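# Clamp the print's long edge between two magnetic wooden bars

## Task

Pinch one of the print's long edges between two of the wooden bars so that their magnets hold the pair together, with the bars covering that edge over its entire length.

## Robot and tools

Robot: two AgileX Piper arms, left_arm and right_arm, each with a six-joint arm and a two-finger parallel gripper. The fingers extend along the gripper's +z axis and close along its y axis. end_effector_position is the point midway between the finger pads, roughly 5 mm short of the tips.

Frames: the scene frame has its origin at table-top height, halfway between the two nominal bases, with +z up and +x pointing out over the table. left_arm is on the +y side, and image left/right does not follow the arm names. The calibrated bases are left_arm at (+0.013, +0.237, +0.013) m and right_arm at (+0.008, -0.301, +0.013) m, both yawed only a few thousandths of a radian. Hand positions, orientations and wrist-camera poses are reported in each arm's own base frame. Fixed cameras and the table use the scene frame. Printed hand poses can be off by a few centimetres, more so at long reach.

Row layout: every row holds 14 plain numbers, one block of 7 for left_arm followed by 7 for right_arm, and both blocks are always required. Inside a block the order is: forearm roll (-1.745 to 1.745), waist (-2.618 to 2.618), elbow (-2.967 to 0.000), shoulder (0.000 to 3.140), wrist roll (-2.094 to 2.094), wrist pitch (-1.220 to 1.220), then gripper opening. The six joint values are absolute target angles in radians, in the same order the Joint positions line prints them. They are not offsets. The opening runs from -1 (closed) to +1 (fully open, a 0.070 m pad gap) and is also absolute. Sending 0 commands half open. To keep a gripper unchanged, resend its current command. To keep a joint still, resend its Joint targets value.

A target more than 0.014 rad beyond a stated end, and further out than the joint currently is, gets the call refused. Real ends can sit 0.014 rad either way, and a joint asked past one is clipped there; the result may then say "joint sent to its limit".

Tools:
- execute_actions(actions, cameras): actions is a list of actions. Each action is a table of up to 15 rows, and each row lasts one 1/30 s step. A short table repeats its last row until the 15 steps are done. An empty list returns only the state and images. Per step, a joint target cannot lead the measured angle by more than 0.963 rad. If targets would carry the gripper more than 70 mm from where it is, they are scaled back, so big motions take several actions.
- move(target, speed, blend, opening_speed, blocking, cameras): plans joint-space paths to one row, or to a list of up to 15 rows, within 10 s in total. speed is the top rate of the joint with farthest to go, 0.01 to 3 rad/s, default 0.5. blend (rad) rounds corners between listed targets. opening_speed (at least 0.2 per second on the opening scale) ramps the fingers gradually. Grippers follow curves, paths ignore obstacles and the other arm, and paths shorter than 0.5 s are slowed. With blocking=false the result comes after about 0.5 s while the move keeps running, and a new move replaces it. The move: line reports done, off_target, moving, held or fault, plus limits=held if steps were withheld. done and off_target say nothing about contact.
- wait(seconds 0 to 10): lets the scene run with the last commands held. A running move carries on.
- stop(): brakes a running move. It needs room to brake.
- zoom_image(camera, region [x0,y0,x1,y1] in pixels, at most 504x504): a closer look at the latest image from cam_high, cam_low, cam_left_wrist or cam_right_wrist. All of these are 896x504.
- read_manual(section): licence texts only.
- finished_scene(scene): ends the current scene, given its number. Call it only once the clamp holds without the robot.

Results: Joint positions lists each arm's six joints in row order plus the pad gap in metres. Joint targets gives the angles being driven toward right now. Tool commands gives the current gripper commands. grip_measured gives the finger opening on the command scale. Joint torques are raw drive outputs in the same order; they include gravity, offsets and noise, and positive means toward a larger angle. Calls that ran actions also list joint positions at some steps. "joint command not followed" means the clearance check between the arms altered or held back targets. MOTOR HOT warns of heating.

Gripping: close to about 0.05 below the grip_measured reading at first contact for full force, or less for a lighter hold. Closing from fully open to shut takes at least about 1 s. Force is roughly 20 N per pad. Thin parts under 2 mm get less force.

Avoid: dropping bars or the print, or releasing them while moving; anything leaving the table; fast contacts and pressing far past contact; and arms hitting each other or one gripper closing on the other's fingers, which can fail the scene. A contact torque of 21.8 N m on the waist, shoulder or elbow, or 7.6 N m on the three wrist joints, freezes that arm for 10 s. The wrist motors supply only about 4 N m. Long stretched or loaded holds heat the motors, and at 80 °C the arm goes limp. Loose objects may occasionally be nudged by outside pushes. The simulation keeps running while you compose each reply.

Each tool is called after ">>>" as name([rows], argument=value, ...), one row to a line, values as JSON.

## Session

>>> execute_actions(actions=[])

Scene clock: 0.00 s.
left_arm: end_effector_position=(+0.3093, +0.4611, +0.3520) grip_measured=+0.98 end_effector_quat_wxyz=(+0.512, -0.305, +0.721, +0.354) | right_arm: end_effector_position=(+0.0983, +0.2748, +0.2993) grip_measured=+1.00 end_effector_quat_wxyz=(-0.532, +0.616, -0.552, -0.182)
Joint names: [forearm roll, waist, elbow, shoulder, wrist roll, wrist pitch]
Joint positions: left_arm=[0.243 0.963 -1.603 1.747 -0.044 0.175 0.069] | right_arm=[-0.446 1.365 -0.746 0.823 -0.03 0.432 0.07]
Joint torques (N m): no reading
Joint targets: left_arm=[0.243 0.963 -1.603 1.747 -0.044 0.175] | right_arm=[-0.446 1.365 -0.746 0.823 -0.030 0.432]
Tool commands: left_gripper/opening=+1.0 right_gripper/opening=+1.0

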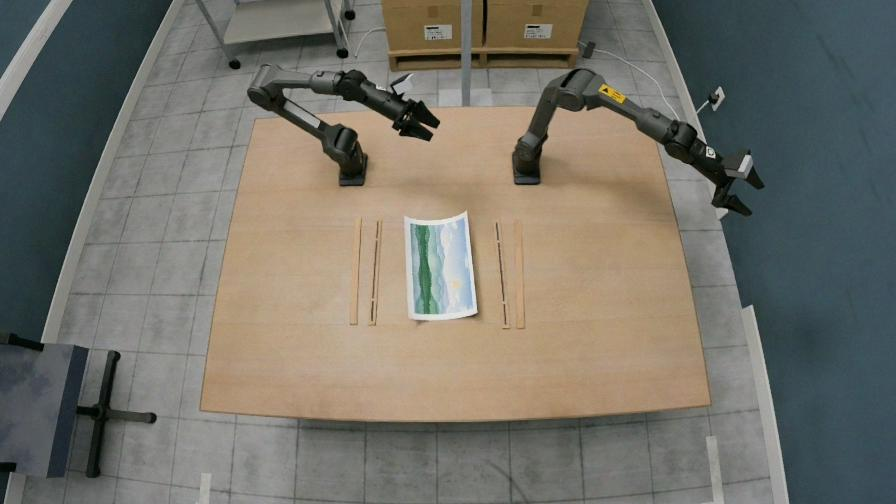

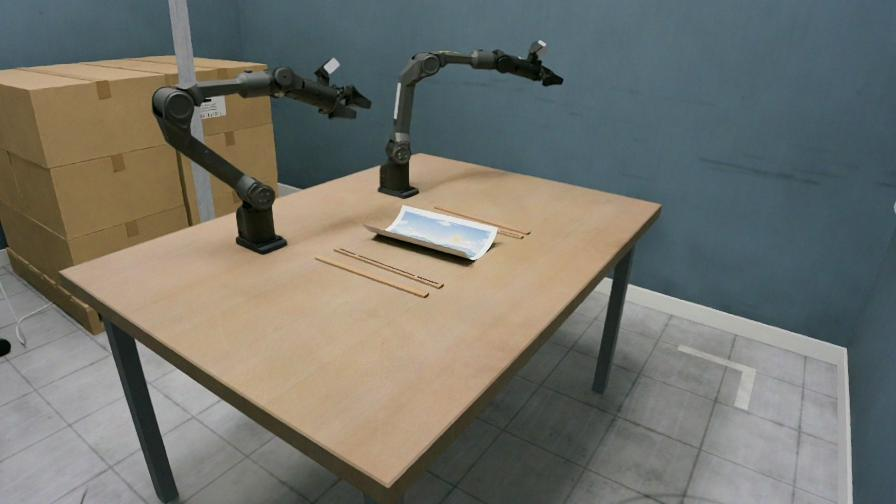

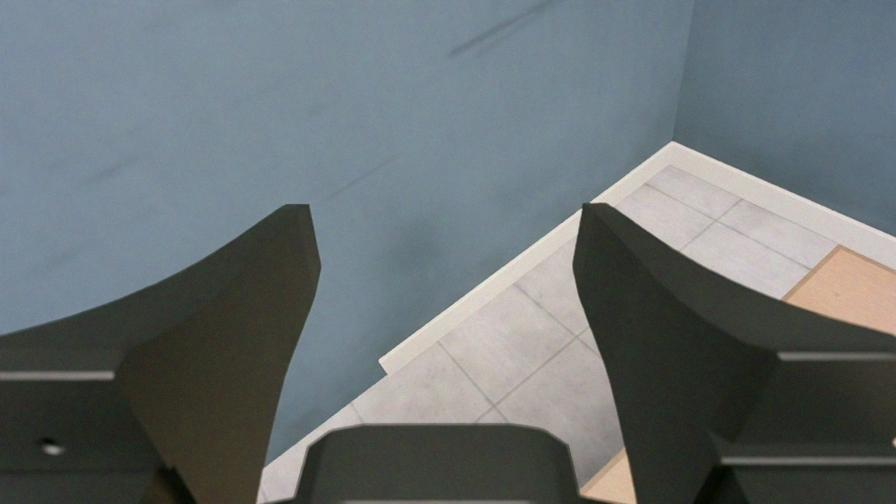

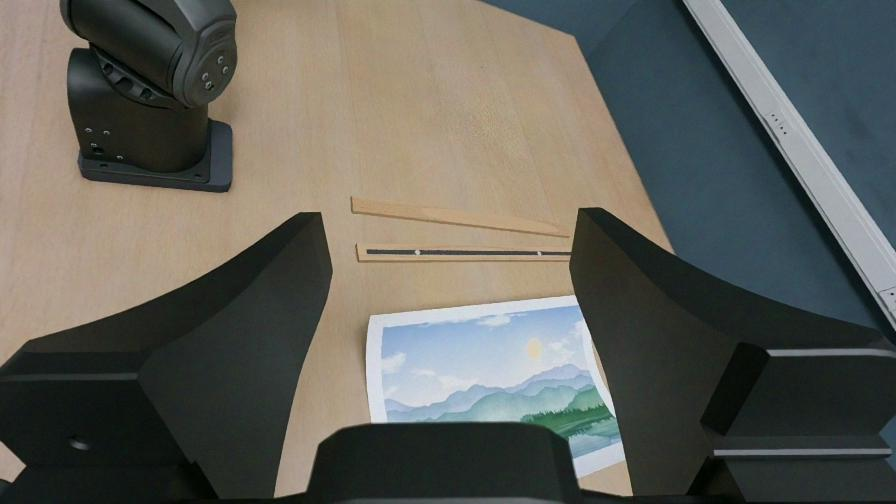

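>>> zoom_image(camera="cam_high", region=[320, 190, 560, 340])

>>> zoom_image(camera="cam_low", region=[300, 190, 560, 310])

>>> zoom_image(camera="cam_right_wrist", region=[330, 180, 660, 480])

Scaled by 2.100 from the camera's 896x504 image, which has a finer 1280x720 frame.

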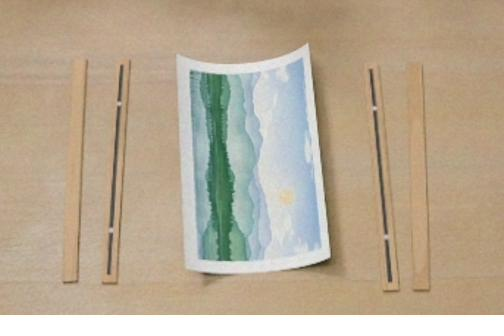

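Scaled by 1.938 from the camera's 896x504 image, which has a finer 1280x720 frame.

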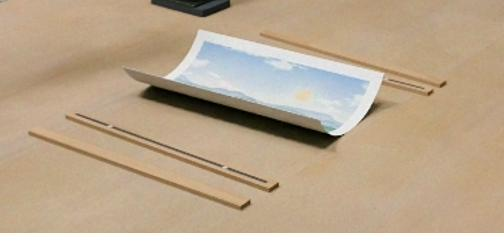

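Scaled by 1.527 from the camera's 896x504 image, which has a finer 1280x720 frame.

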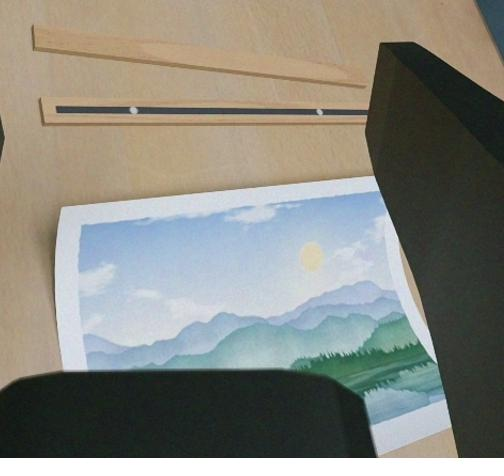

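>>> move(target=[0.243,0.963,-1.603,1.747,-0.044,0.175,1,0,0.683,-1.878,1.472,0,1.2,1], cameras=["cam_right_wrist"])

Scene clock: 50.60 s.
left_arm: end_effector_position=(+0.3093, +0.4611, +0.3520) grip_measured=+0.98 end_effector_quat_wxyz=(+0.512, -0.305, +0.721, +0.354) | right_arm: end_effector_position=(+0.3027, +0.2457, +0.4014) grip_measured=+1.00 end_effector_quat_wxyz=(+0.394, -0.304, +0.856, +0.140)
Joint names: [forearm roll, waist, elbow, shoulder, wrist roll, wrist pitch]
Joint positions: left_arm=[0.243 0.963 -1.603 1.747 -0.044 0.175 0.069] | right_arm=[0 0.682 -1.879 1.473 0 1.201 0.07]
Joint torques (N m): left_arm=[0.22 -1.72 -3.41 -6.88 -0.12 -0.92] | right_arm=[0.03 0.54 -4.91 -3.39 0.05 -0.88]
Joint targets: left_arm=[0.243 0.963 -1.603 1.747 -0.044 0.175] | right_arm=[0.000 0.683 -1.878 1.472 0.000 1.200]
move: done
Images, in order (width x height): cam_right_wrist 896x504.

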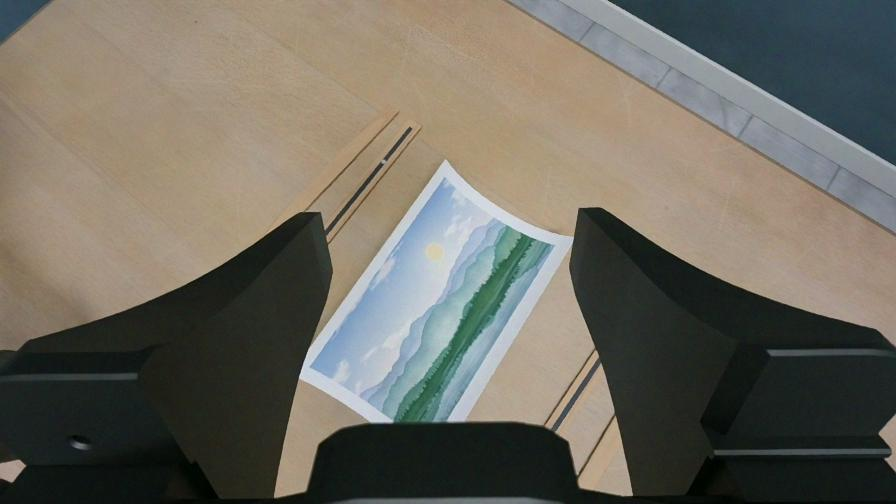

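>>> move(target=[0.243,0.963,-1.603,1.747,-0.044,0.175,1,0,0.294,-1.193,1.658,1.83,1.193,1], speed=0.8)

Scene clock: 85.27 s.
left_arm: end_effector_position=(+0.3093, +0.4611, +0.3520) grip_measured=+0.98 end_effector_quat_wxyz=(+0.512, -0.305, +0.721, +0.354) | right_arm: end_effector_position=(+0.2910, +0.0881, +0.1068) grip_measured=+1.00 end_effector_quat_wxyz=(+0.000, +0.695, +0.719, +0.000)
Joint names: [forearm roll, waist, elbow, shoulder, wrist roll, wrist pitch]
Joint positions: left_arm=[0.243 0.963 -1.603 1.747 -0.044 0.175 0.069] | right_arm=[0 0.294 -1.192 1.658 1.83 1.193 0.07]
Joint torques (N m): left_arm=[-0.03 -1.65 -3.65 -6.47 0.01 -0.67] | right_arm=[0.08 -0.16 -6.04 -3.83 -0.05 -0.11]
Joint targets: left_arm=[0.243 0.963 -1.603 1.747 -0.044 0.175] | right_arm=[0.000 0.294 -1.193 1.658 1.830 1.193]
move: done

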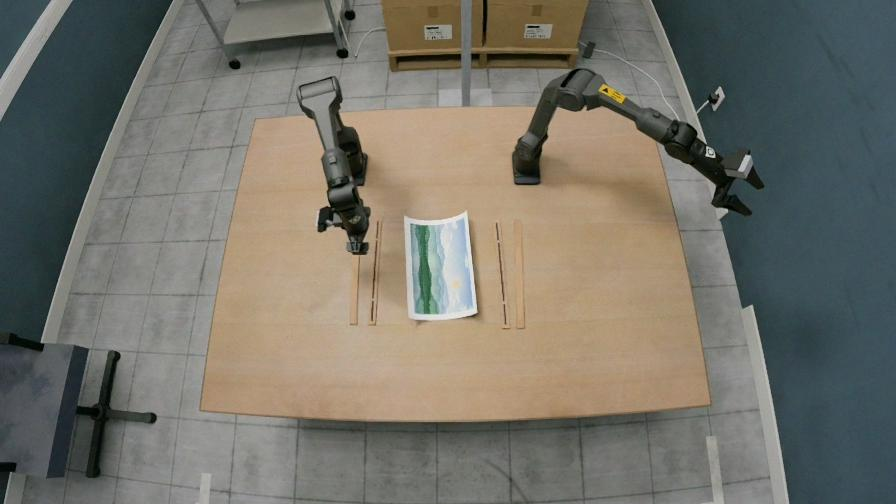

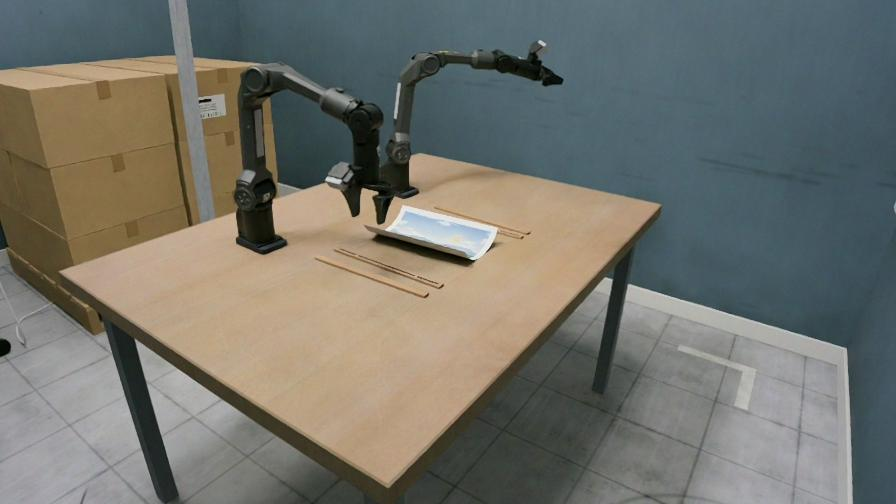

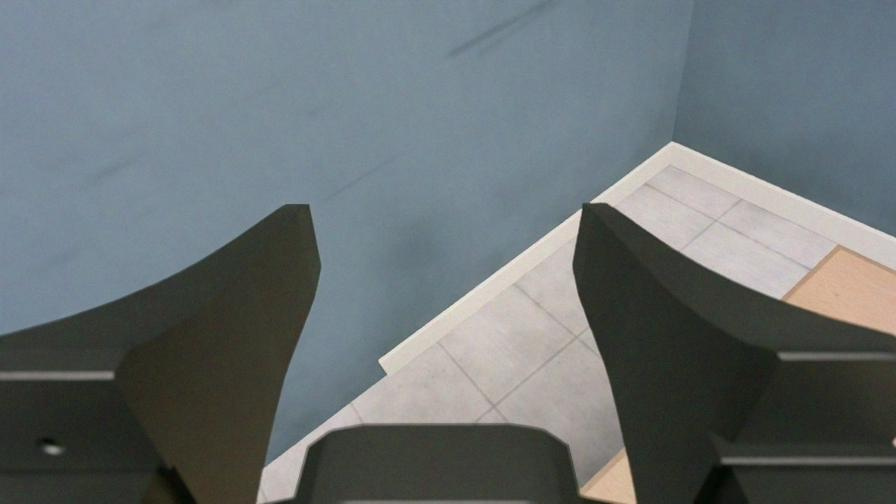

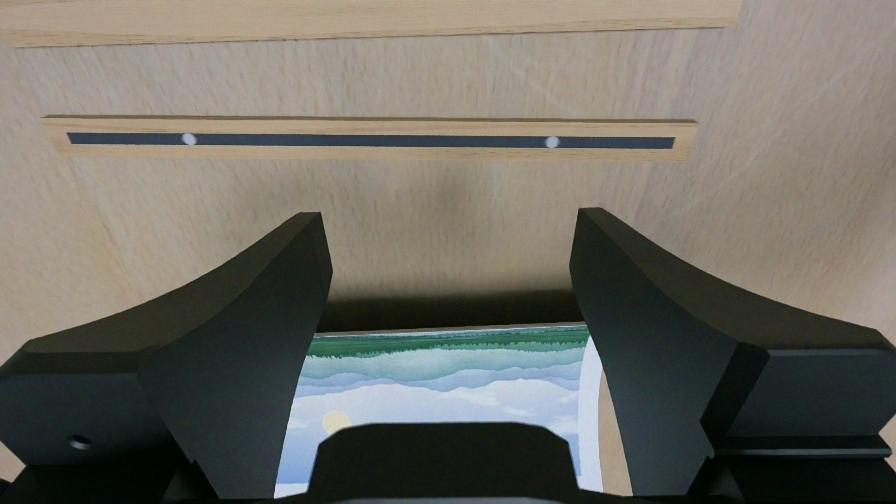

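>>> move(target=[0.243,0.963,-1.603,1.747,-0.044,0.175,1,0,0.517,-1.356,1.751,2.05,1.22,1], cameras=["cam_right_wrist"])

Scene clock: 104.87 s.
left_arm: end_effector_position=(+0.3093, +0.4611, +0.3520) grip_measured=+0.98 end_effector_quat_wxyz=(+0.512, -0.305, +0.721, +0.354) | right_arm: end_effector_position=(+0.2987, +0.1703, +0.1172) grip_measured=+1.00 end_effector_quat_wxyz=(+0.006, +0.693, +0.720, +0.021)
Joint names: [forearm roll, waist, elbow, shoulder, wrist roll, wrist pitch]
Joint positions: left_arm=[0.243 0.963 -1.603 1.747 -0.044 0.175 0.069] | right_arm=[0 0.518 -1.356 1.752 2.05 1.22 0.07]
Joint torques (N m): left_arm=[0.07 -1.35 -3.71 -6.03 -0.03 -0.69] | right_arm=[-0.22 -0.94 -4.75 -4.53 -0.08 0.1]
Joint targets: left_arm=[0.243 0.963 -1.603 1.747 -0.044 0.175] | right_arm=[0.000 0.517 -1.356 1.751 2.050 1.220]
move: done
Images, in order (width x height): cam_right_wrist 896x504.

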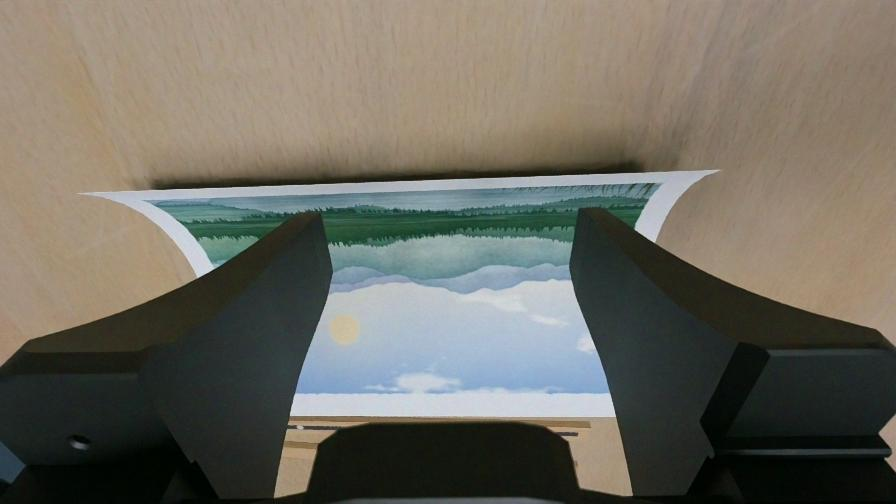

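>>> move([
  [0.243,0.963,-1.603,1.747,-0.044,0.175,1,0,0.2703,-1.350,1.7759,1.757,1.22,1],
  [0.243,0.963,-1.603,1.747,-0.044,0.175,1,0,0.2703,-1.1214,1.9414,1.757,0.838,1],
], speed=[0.5,0.2])

Scene clock: 137.30 s.
left_arm: end_effector_position=(+0.3093, +0.4611, +0.3520) grip_measured=+0.98 end_effector_quat_wxyz=(+0.512, -0.305, +0.721, +0.354) | right_arm: end_effector_position=(+0.3271, +0.0904, -0.0004) grip_measured=+1.00 end_effector_quat_wxyz=(+0.000, +0.677, +0.736, +0.000)
Joint names: [forearm roll, waist, elbow, shoulder, wrist roll, wrist pitch]
Joint positions: left_arm=[0.243 0.963 -1.603 1.747 -0.044 0.175 0.069] | right_arm=[0 0.27 -1.122 1.94 1.757 0.84 0.07]
Joint torques (N m): left_arm=[0.22 -1.16 -4.04 -5.66 -0.11 -0.73] | right_arm=[0.09 0.51 -2.72 -3.01 0.03 -0.66]
Joint targets: left_arm=[0.243 0.963 -1.603 1.747 -0.044 0.175] | right_arm=[0.000 0.270 -1.121 1.941 1.757 0.838]
move: done

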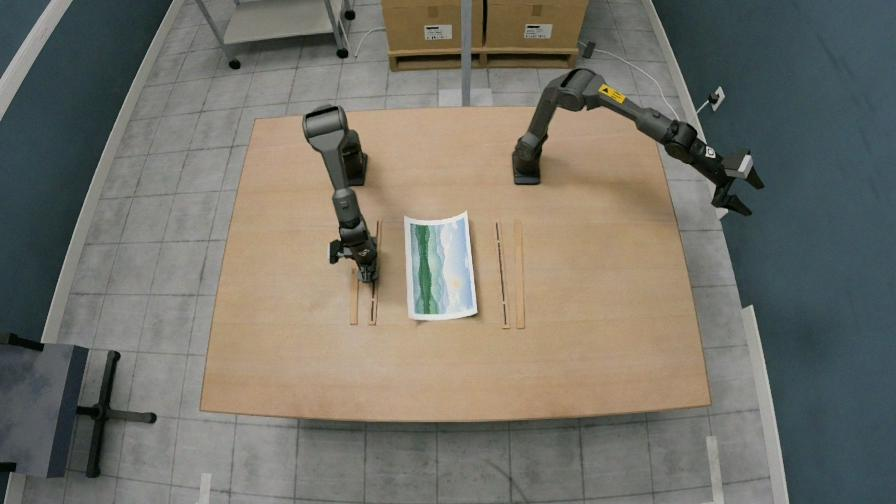

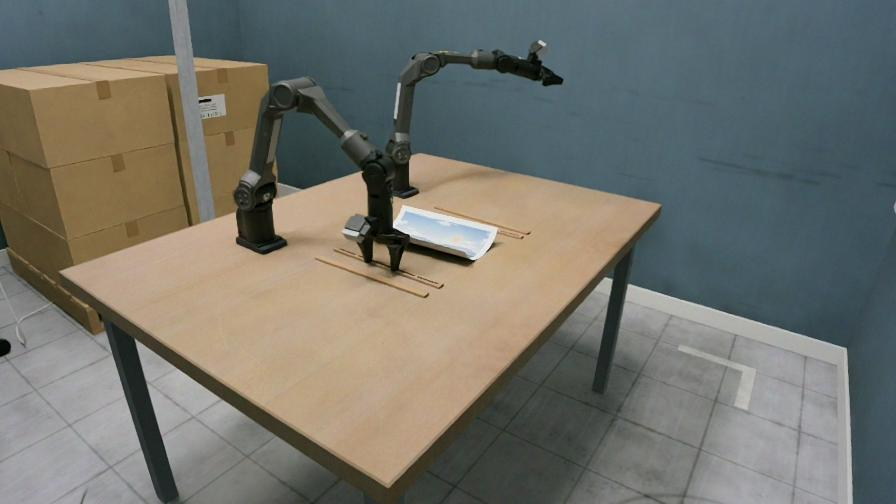

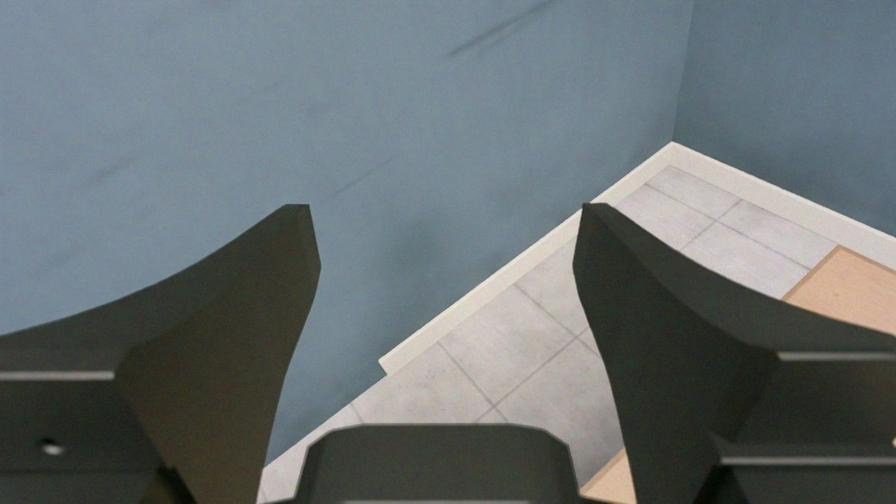

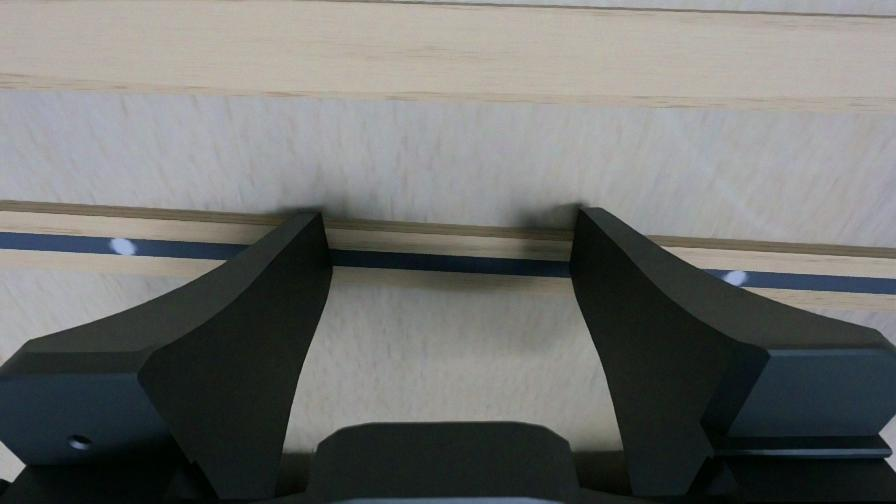

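>>> move([
  [0.243,0.963,-1.603,1.747,-0.044,0.175,1,0,0.1975,-1.0961,1.9265,1.6845,0.8276,1],
  [0.243,0.963,-1.603,1.747,-0.044,0.175,1,0,0.1975,-1.0904,1.9351,1.6845,0.8133,1],
], speed=[0.2,0.05], cameras=["cam_right_wrist"])

Scene clock: 148.30 s.
left_arm: end_effector_position=(+0.3093, +0.4611, +0.3520) grip_measured=+0.98 end_effector_quat_wxyz=(+0.512, -0.305, +0.721, +0.354) | right_arm: end_effector_position=(+0.3287, +0.0657, -0.0013) grip_measured=+1.00 end_effector_quat_wxyz=(+0.003, +0.677, +0.736, +0.004)
Joint names: [forearm roll, waist, elbow, shoulder, wrist roll, wrist pitch]
Joint positions: left_arm=[0.243 0.963 -1.603 1.747 -0.044 0.175 0.069] | right_arm=[0.001 0.197 -1.091 1.924 1.684 0.814 0.07]
Joint torques (N m): left_arm=[0.31 -1.04 -3.98 -5.7 -0.12 -0.71] | right_arm=[-2.25 -1.97 8.1 6.18 -0.1 -1.84]
Joint targets: left_arm=[0.243 0.963 -1.603 1.747 -0.044 0.175] | right_arm=[0.000 0.198 -1.090 1.935 1.684 0.813]
move: off_target (right_arm); right_arm: the shoulder is farthest, 0.011 rad from its target
Images, in order (width x height): cam_right_wrist 896x504.

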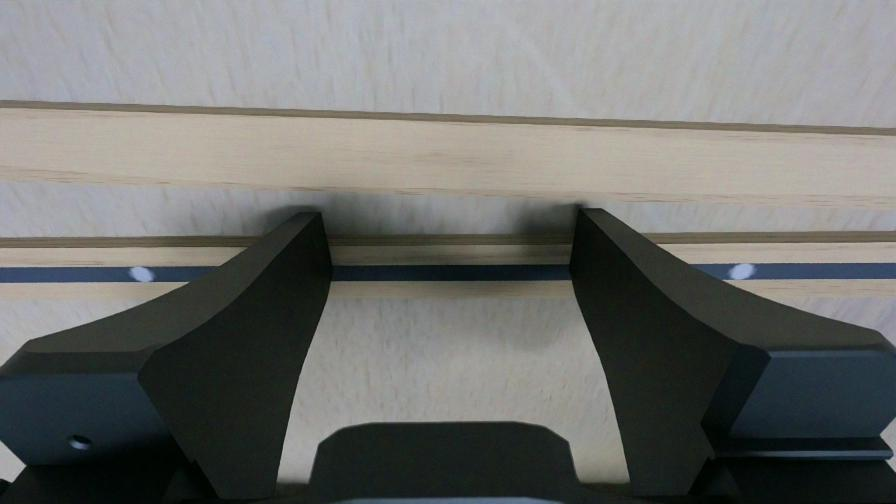

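>>> move(target=[0.243,0.963,-1.603,1.747,-0.044,0.175,1,0,0.2894,-1.1288,1.9546,1.776,0.8322,1], speed=0.06, cameras=["cam_right_wrist","cam_high"])

Scene clock: 159.40 s.
left_arm: end_effector_position=(+0.3093, +0.4611, +0.3520) grip_measured=+0.98 end_effector_quat_wxyz=(+0.512, -0.305, +0.721, +0.354) | right_arm: end_effector_position=(+0.3286, +0.0981, -0.0009) grip_measured=+1.00 end_effector_quat_wxyz=(+0.002, +0.677, +0.736, +0.004)
Joint names: [forearm roll, waist, elbow, shoulder, wrist roll, wrist pitch]
Joint positions: left_arm=[0.243 0.963 -1.603 1.747 -0.044 0.175 0.069] | right_arm=[0 0.29 -1.129 1.946 1.776 0.832 0.07]
Joint torques (N m): left_arm=[0.32 -1.08 -4.07 -5.68 -0.09 -0.74] | right_arm=[1.87 3.71 4.1 5.47 0.24 -2.04]
Joint targets: left_arm=[0.243 0.963 -1.603 1.747 -0.044 0.175] | right_arm=[0.000 0.289 -1.129 1.955 1.776 0.832]
move: done
Images, in order (width x height): cam_high 896x504, cam_right_wrist 896x504.

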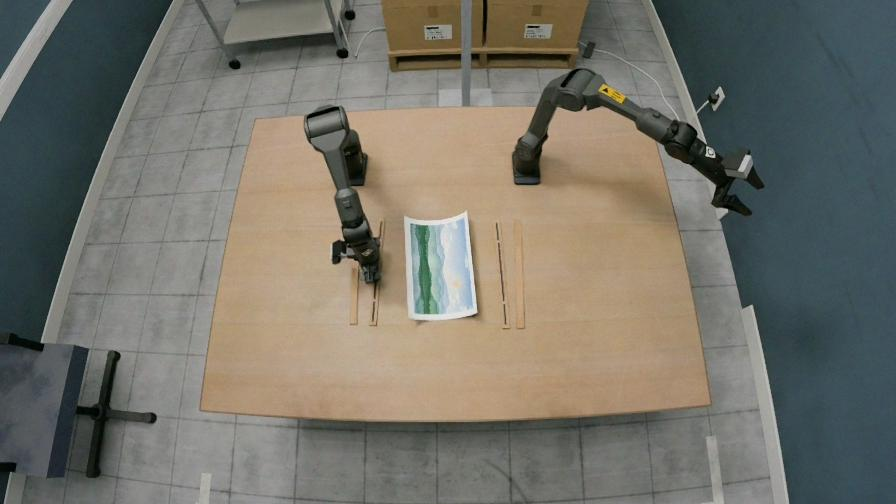

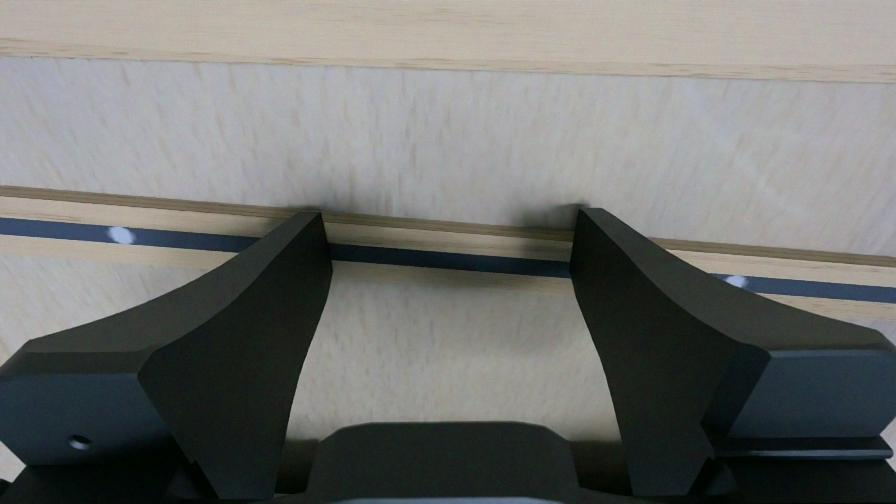

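>>> move([
  [0.243,0.963,-1.603,1.747,-0.044,0.175,1,0,0.2907,-1.1603,1.9122,1.777,0.9061,1],
  [0.243,0.963,-1.603,1.747,-0.044,0.175,1,0,0.2164,-1.1292,1.893,1.753,0.8942,1],
  [0.243,0.963,-1.603,1.747,-0.044,0.175,1,0,0.2164,-1.108,1.919,1.753,0.851,1],
], speed=0.15, cameras=["cam_right_wrist"])

Scene clock: 171.00 s.
left_arm: end_effector_position=(+0.3093, +0.4611, +0.3520) grip_measured=+0.98 end_effector_quat_wxyz=(+0.512, -0.305, +0.721, +0.354) | right_arm: end_effector_position=(+0.3264, +0.0715, +0.0037) grip_measured=+1.00 end_effector_quat_wxyz=(-0.001, +0.695, +0.719, -0.002)
Joint names: [forearm roll, waist, elbow, shoulder, wrist roll, wrist pitch]
Joint positions: left_arm=[0.243 0.963 -1.603 1.747 -0.044 0.175 0.069] | right_arm=[0 0.215 -1.107 1.919 1.753 0.85 0.07]
Joint torques (N m): left_arm=[0.29 -0.94 -4.19 -5.86 -0.09 -0.75] | right_arm=[0.09 0.47 -5.16 -4.67 0.08 0.14]
Joint targets: left_arm=[0.243 0.963 -1.603 1.747 -0.044 0.175] | right_arm=[0.000 0.216 -1.108 1.919 1.753 0.851]
move: done
Images, in order (width x height): cam_right_wrist 896x504.

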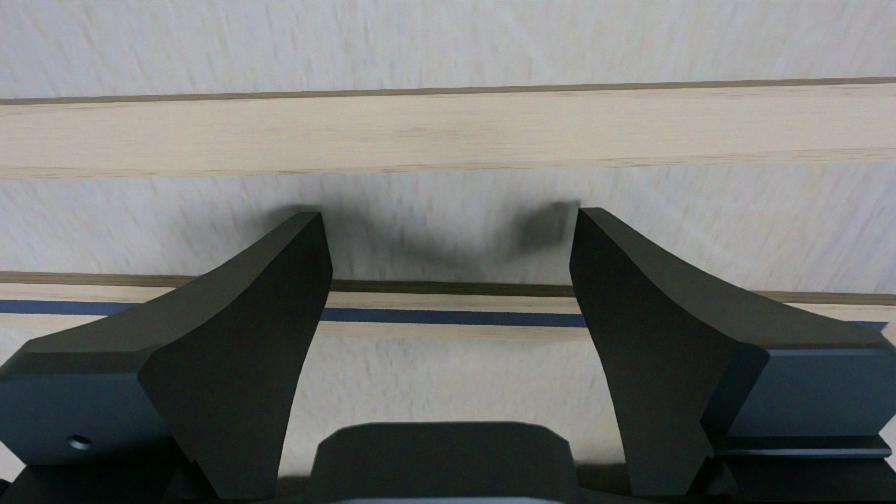

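>>> move([
  [0.243,0.963,-1.603,1.747,-0.044,0.175,1,0,0.1975,-1.104,1.914,1.734,0.848,1],
  [0.243,0.963,-1.603,1.747,-0.044,0.175,1,0,0.1975,-1.0904,1.9351,1.734,0.8133,1],
], speed=[0.1,0.05], cameras=["cam_right_wrist"])

Scene clock: 176.50 s.
left_arm: end_effector_position=(+0.3093, +0.4611, +0.3520) grip_measured=+0.98 end_effector_quat_wxyz=(+0.512, -0.305, +0.721, +0.354) | right_arm: end_effector_position=(+0.3276, +0.0658, -0.0050) grip_measured=+1.00 end_effector_quat_wxyz=(+0.000, +0.695, +0.719, +0.000)
Joint names: [forearm roll, waist, elbow, shoulder, wrist roll, wrist pitch]
Joint positions: left_arm=[0.243 0.963 -1.603 1.747 -0.044 0.175 0.069] | right_arm=[0 0.198 -1.091 1.935 1.733 0.813 0.07]
Joint torques (N m): left_arm=[0.28 -1.02 -4.13 -5.72 -0.09 -0.76] | right_arm=[-0.2 -0.9 -4.12 -4.4 0.07 0]
Joint targets: left_arm=[0.243 0.963 -1.603 1.747 -0.044 0.175] | right_arm=[0.000 0.198 -1.090 1.935 1.734 0.813]
move: done
Images, in order (width x height): cam_right_wrist 896x504.

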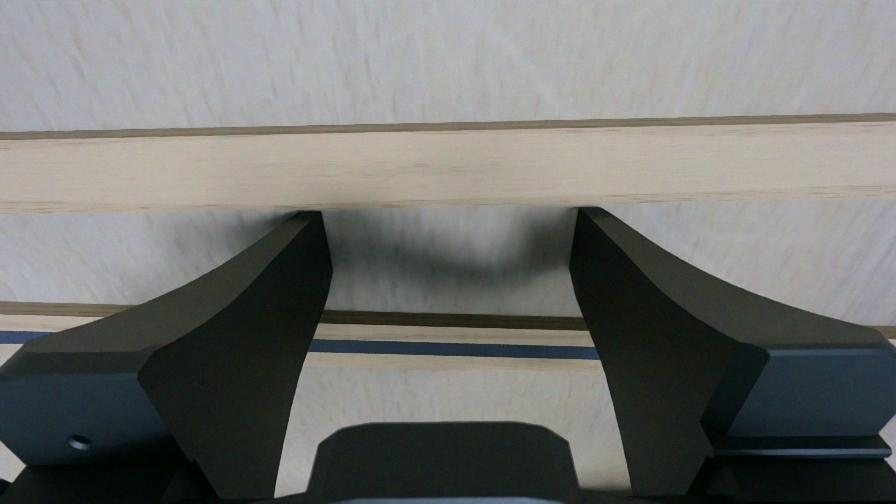

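>>> move([
  [0.243,0.963,-1.603,1.747,-0.044,0.175,1,0,0.2823,-1.1253,1.9527,1.793,0.8306,1],
  [0.243,0.963,-1.603,1.747,-0.044,0.175,1,0,0.3778,-1.1802,1.9847,1.865,0.8535,1],
], speed=0.07, cameras=["cam_right_wrist","cam_high"])

Scene clock: 187.53 s.
left_arm: end_effector_position=(+0.3093, +0.4611, +0.3520) grip_measured=+0.98 end_effector_quat_wxyz=(+0.512, -0.305, +0.721, +0.354) | right_arm: end_effector_position=(+0.3276, +0.1302, -0.0039) grip_measured=+1.00 end_effector_quat_wxyz=(+0.000, +0.677, +0.736, +0.000)
Joint names: [forearm roll, waist, elbow, shoulder, wrist roll, wrist pitch]
Joint positions: left_arm=[0.243 0.963 -1.603 1.747 -0.044 0.175 0.069] | right_arm=[0 0.378 -1.18 1.985 1.865 0.853 0.07]
Joint torques (N m): left_arm=[0.26 -1.07 -4.3 -5.8 -0.07 -0.78] | right_arm=[0.04 -0.24 -4.72 -4.61 -0.05 0.11]
Joint targets: left_arm=[0.243 0.963 -1.603 1.747 -0.044 0.175] | right_arm=[0.000 0.378 -1.180 1.985 1.865 0.854]
move: done
Images, in order (width x height): cam_high 896x504, cam_right_wrist 896x504.

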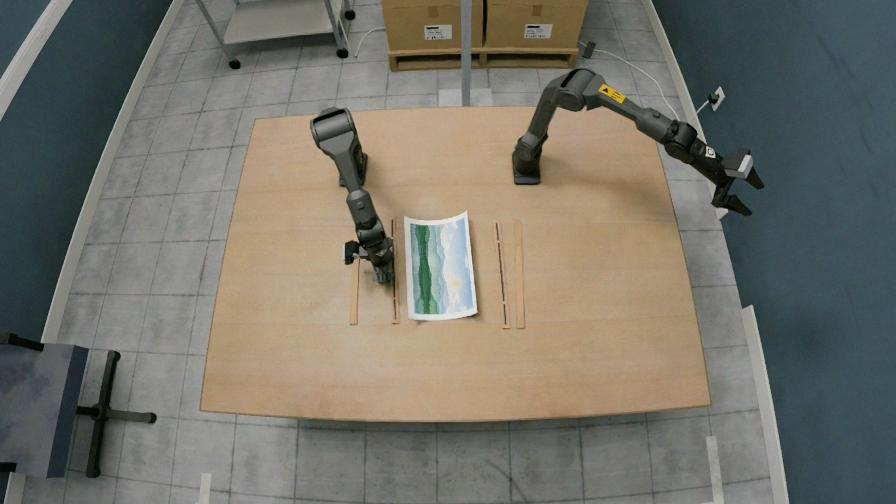

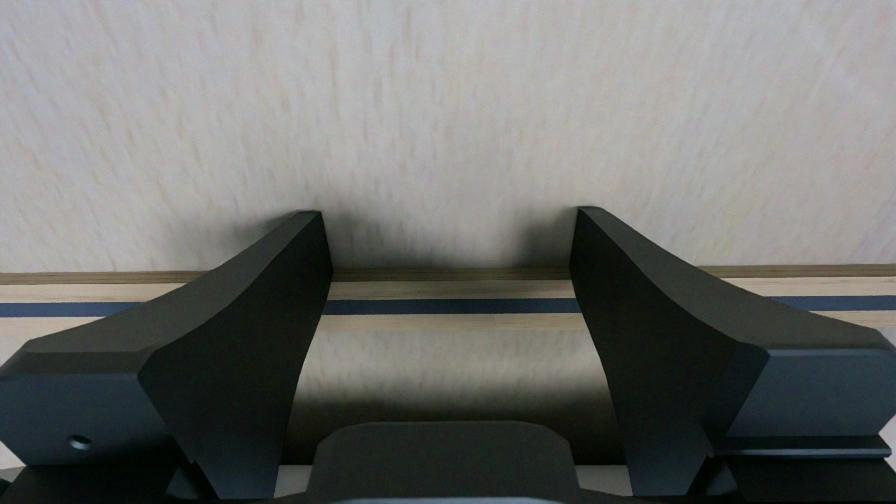

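>>> move(target=[0.243,0.963,-1.603,1.747,-0.044,0.175,1,0,0.4543,-1.2412,2.0195,1.941,0.8797,1], speed=0.07)

>>> zoom_image(camera="cam_low", region=[300, 180, 560, 320])

>>> zoom_image(camera="cam_high", region=[330, 200, 530, 340])

Scene clock: 195.93 s.
left_arm: end_effector_position=(+0.3093, +0.4611, +0.3520) grip_measured=+0.98 end_effector_quat_wxyz=(+0.512, -0.305, +0.721, +0.354) | right_arm: end_effector_position=(+0.3276, +0.1602, -0.0039) grip_measured=+1.00 end_effector_quat_wxyz=(+0.000, +0.677, +0.736, +0.000)
Joint names: [forearm roll, waist, elbow, shoulder, wrist roll, wrist pitch]
Joint positions: left_arm=[0.243 0.963 -1.603 1.747 -0.044 0.175 0.069] | right_arm=[0 0.455 -1.241 2.019 1.942 0.879 0.07]
Joint torques (N m): left_arm=[0.27 -0.9 -4.23 -5.9 -0.04 -0.79] | right_arm=[0 -0.24 -4.6 -4.82 -0.07 0.11]
Joint targets: left_arm=[0.243 0.963 -1.603 1.747 -0.044 0.175] | right_arm=[0.000 0.454 -1.241 2.019 1.941 0.880]
move: done

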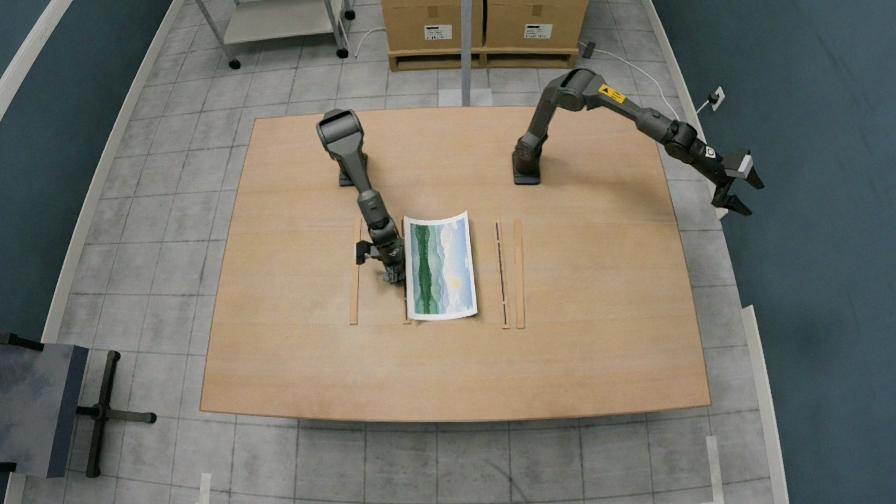

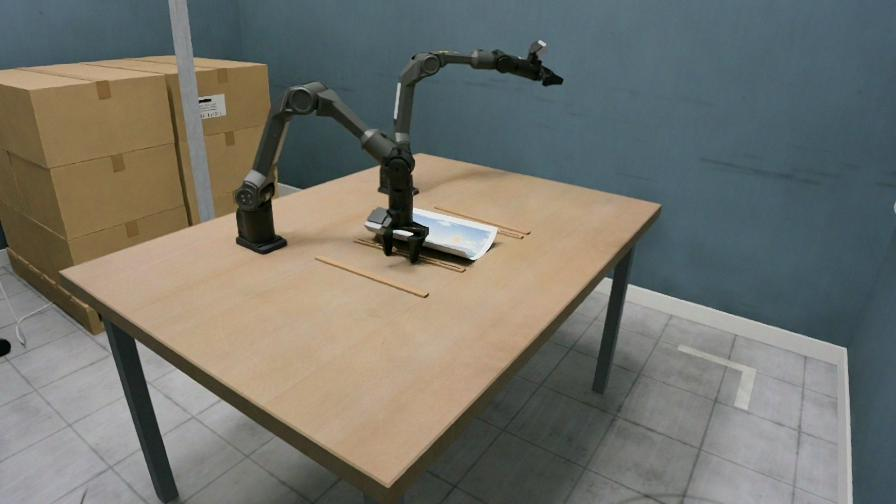

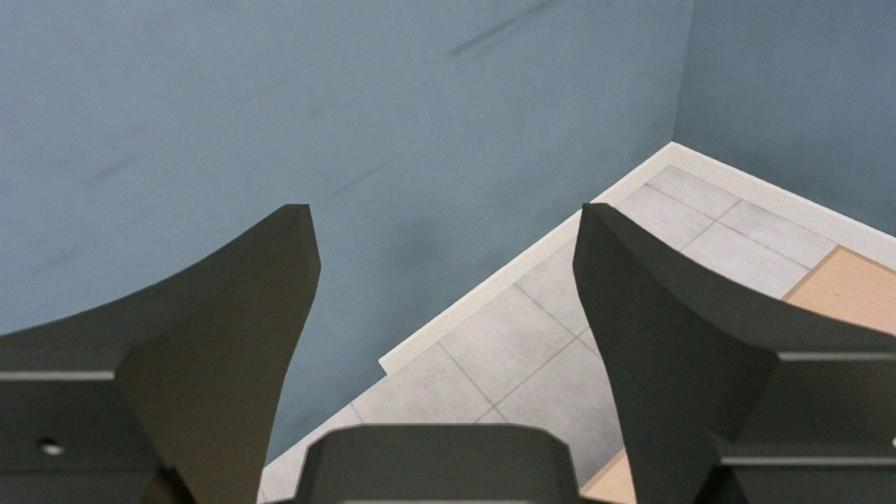

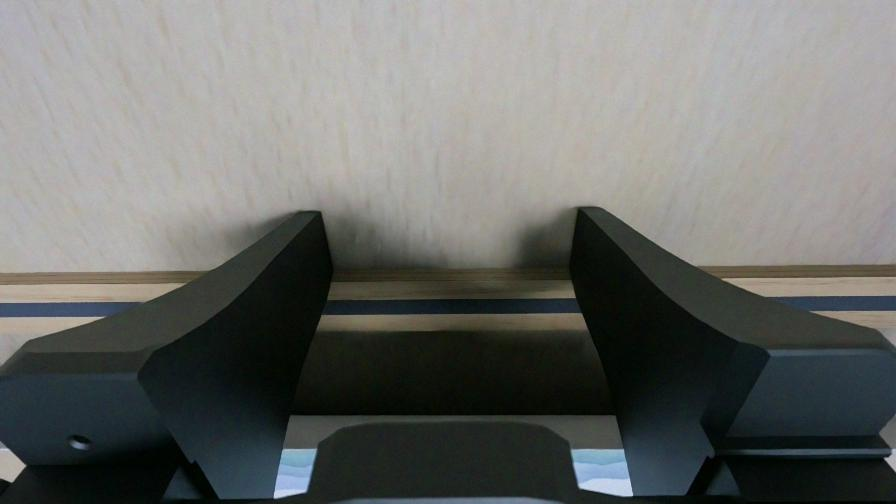

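Scaled by 1.938 from the camera's 896x504 image, which has a finer 1280x720 frame.

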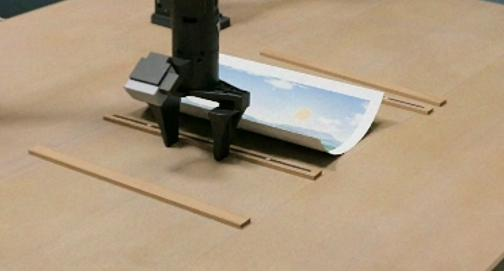

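Scaled by 2.520 from the camera's 896x504 image, which has a finer 1280x720 frame.

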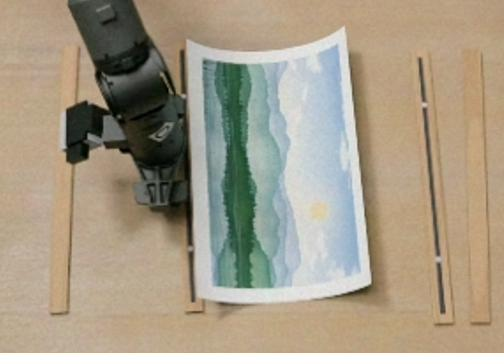

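>>> move([
  [0.243,0.963,-1.603,1.747,-0.044,0.175,1,0,0.3778,-1.1802,1.9847,1.865,0.8535,1],
  [0.243,0.963,-1.603,1.747,-0.044,0.175,1,0,0.3778,-1.4144,1.8215,1.865,1.22,1],
  [0.243,0.963,-1.603,1.747,-0.044,0.175,1,0,0.1366,-1.3097,1.7468,0.0866,1.219,1],
], speed=[0.1,0.3,0.8], cameras=["cam_right_wrist","cam_high"])

Scene clock: 226.50 s.
left_arm: end_effector_position=(+0.3093, +0.4611, +0.3520) grip_measured=+0.98 end_effector_quat_wxyz=(+0.512, -0.305, +0.721, +0.354) | right_arm: end_effector_position=(+0.3280, +0.0452, +0.1072) grip_measured=+1.00 end_effector_quat_wxyz=(+0.001, -0.025, +1.000, +0.000)
Joint names: [forearm roll, waist, elbow, shoulder, wrist roll, wrist pitch]
Joint positions: left_arm=[0.243 0.963 -1.603 1.747 -0.044 0.175 0.069] | right_arm=[0 0.137 -1.31 1.747 0.087 1.219 0.07]
Joint torques (N m): left_arm=[0.23 -0.99 -4.49 -6 -0.02 -0.8] | right_arm=[0.19 -0.39 -4.96 -4.58 0.05 -0.21]
Joint targets: left_arm=[0.243 0.963 -1.603 1.747 -0.044 0.175] | right_arm=[0.000 0.137 -1.310 1.747 0.087 1.219]
move: done
Images, in order (width x height): cam_high 896x504, cam_right_wrist 896x504.

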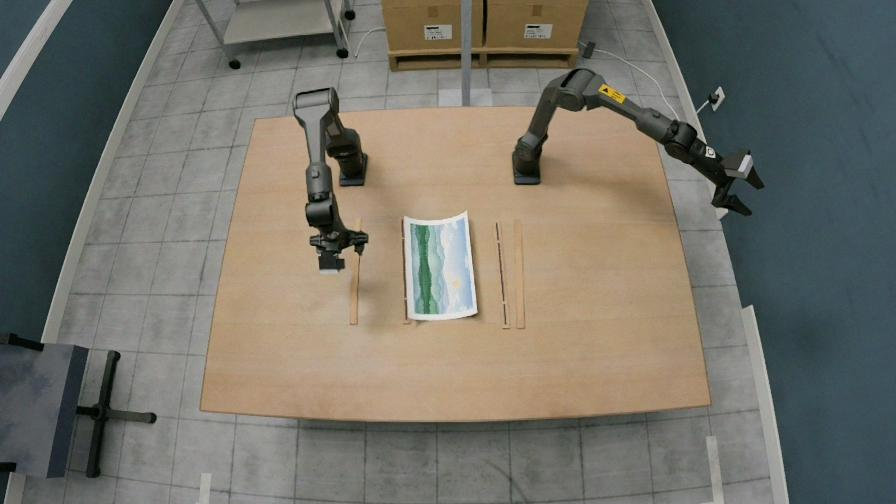

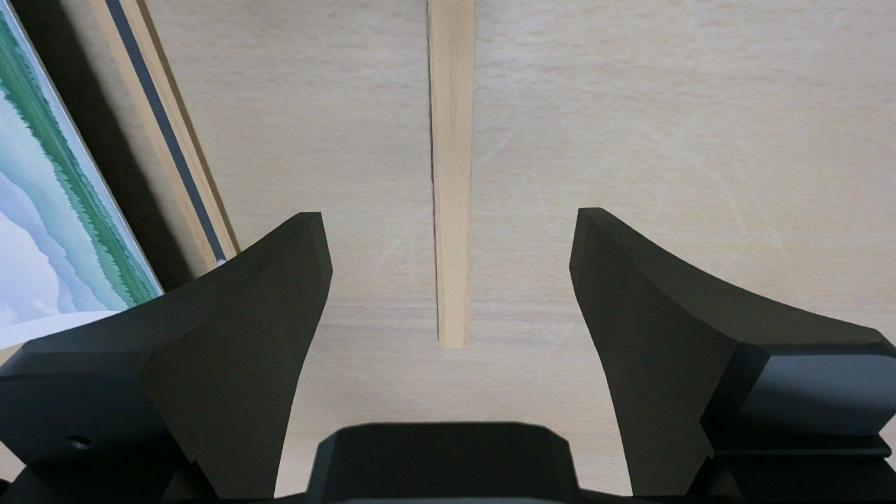

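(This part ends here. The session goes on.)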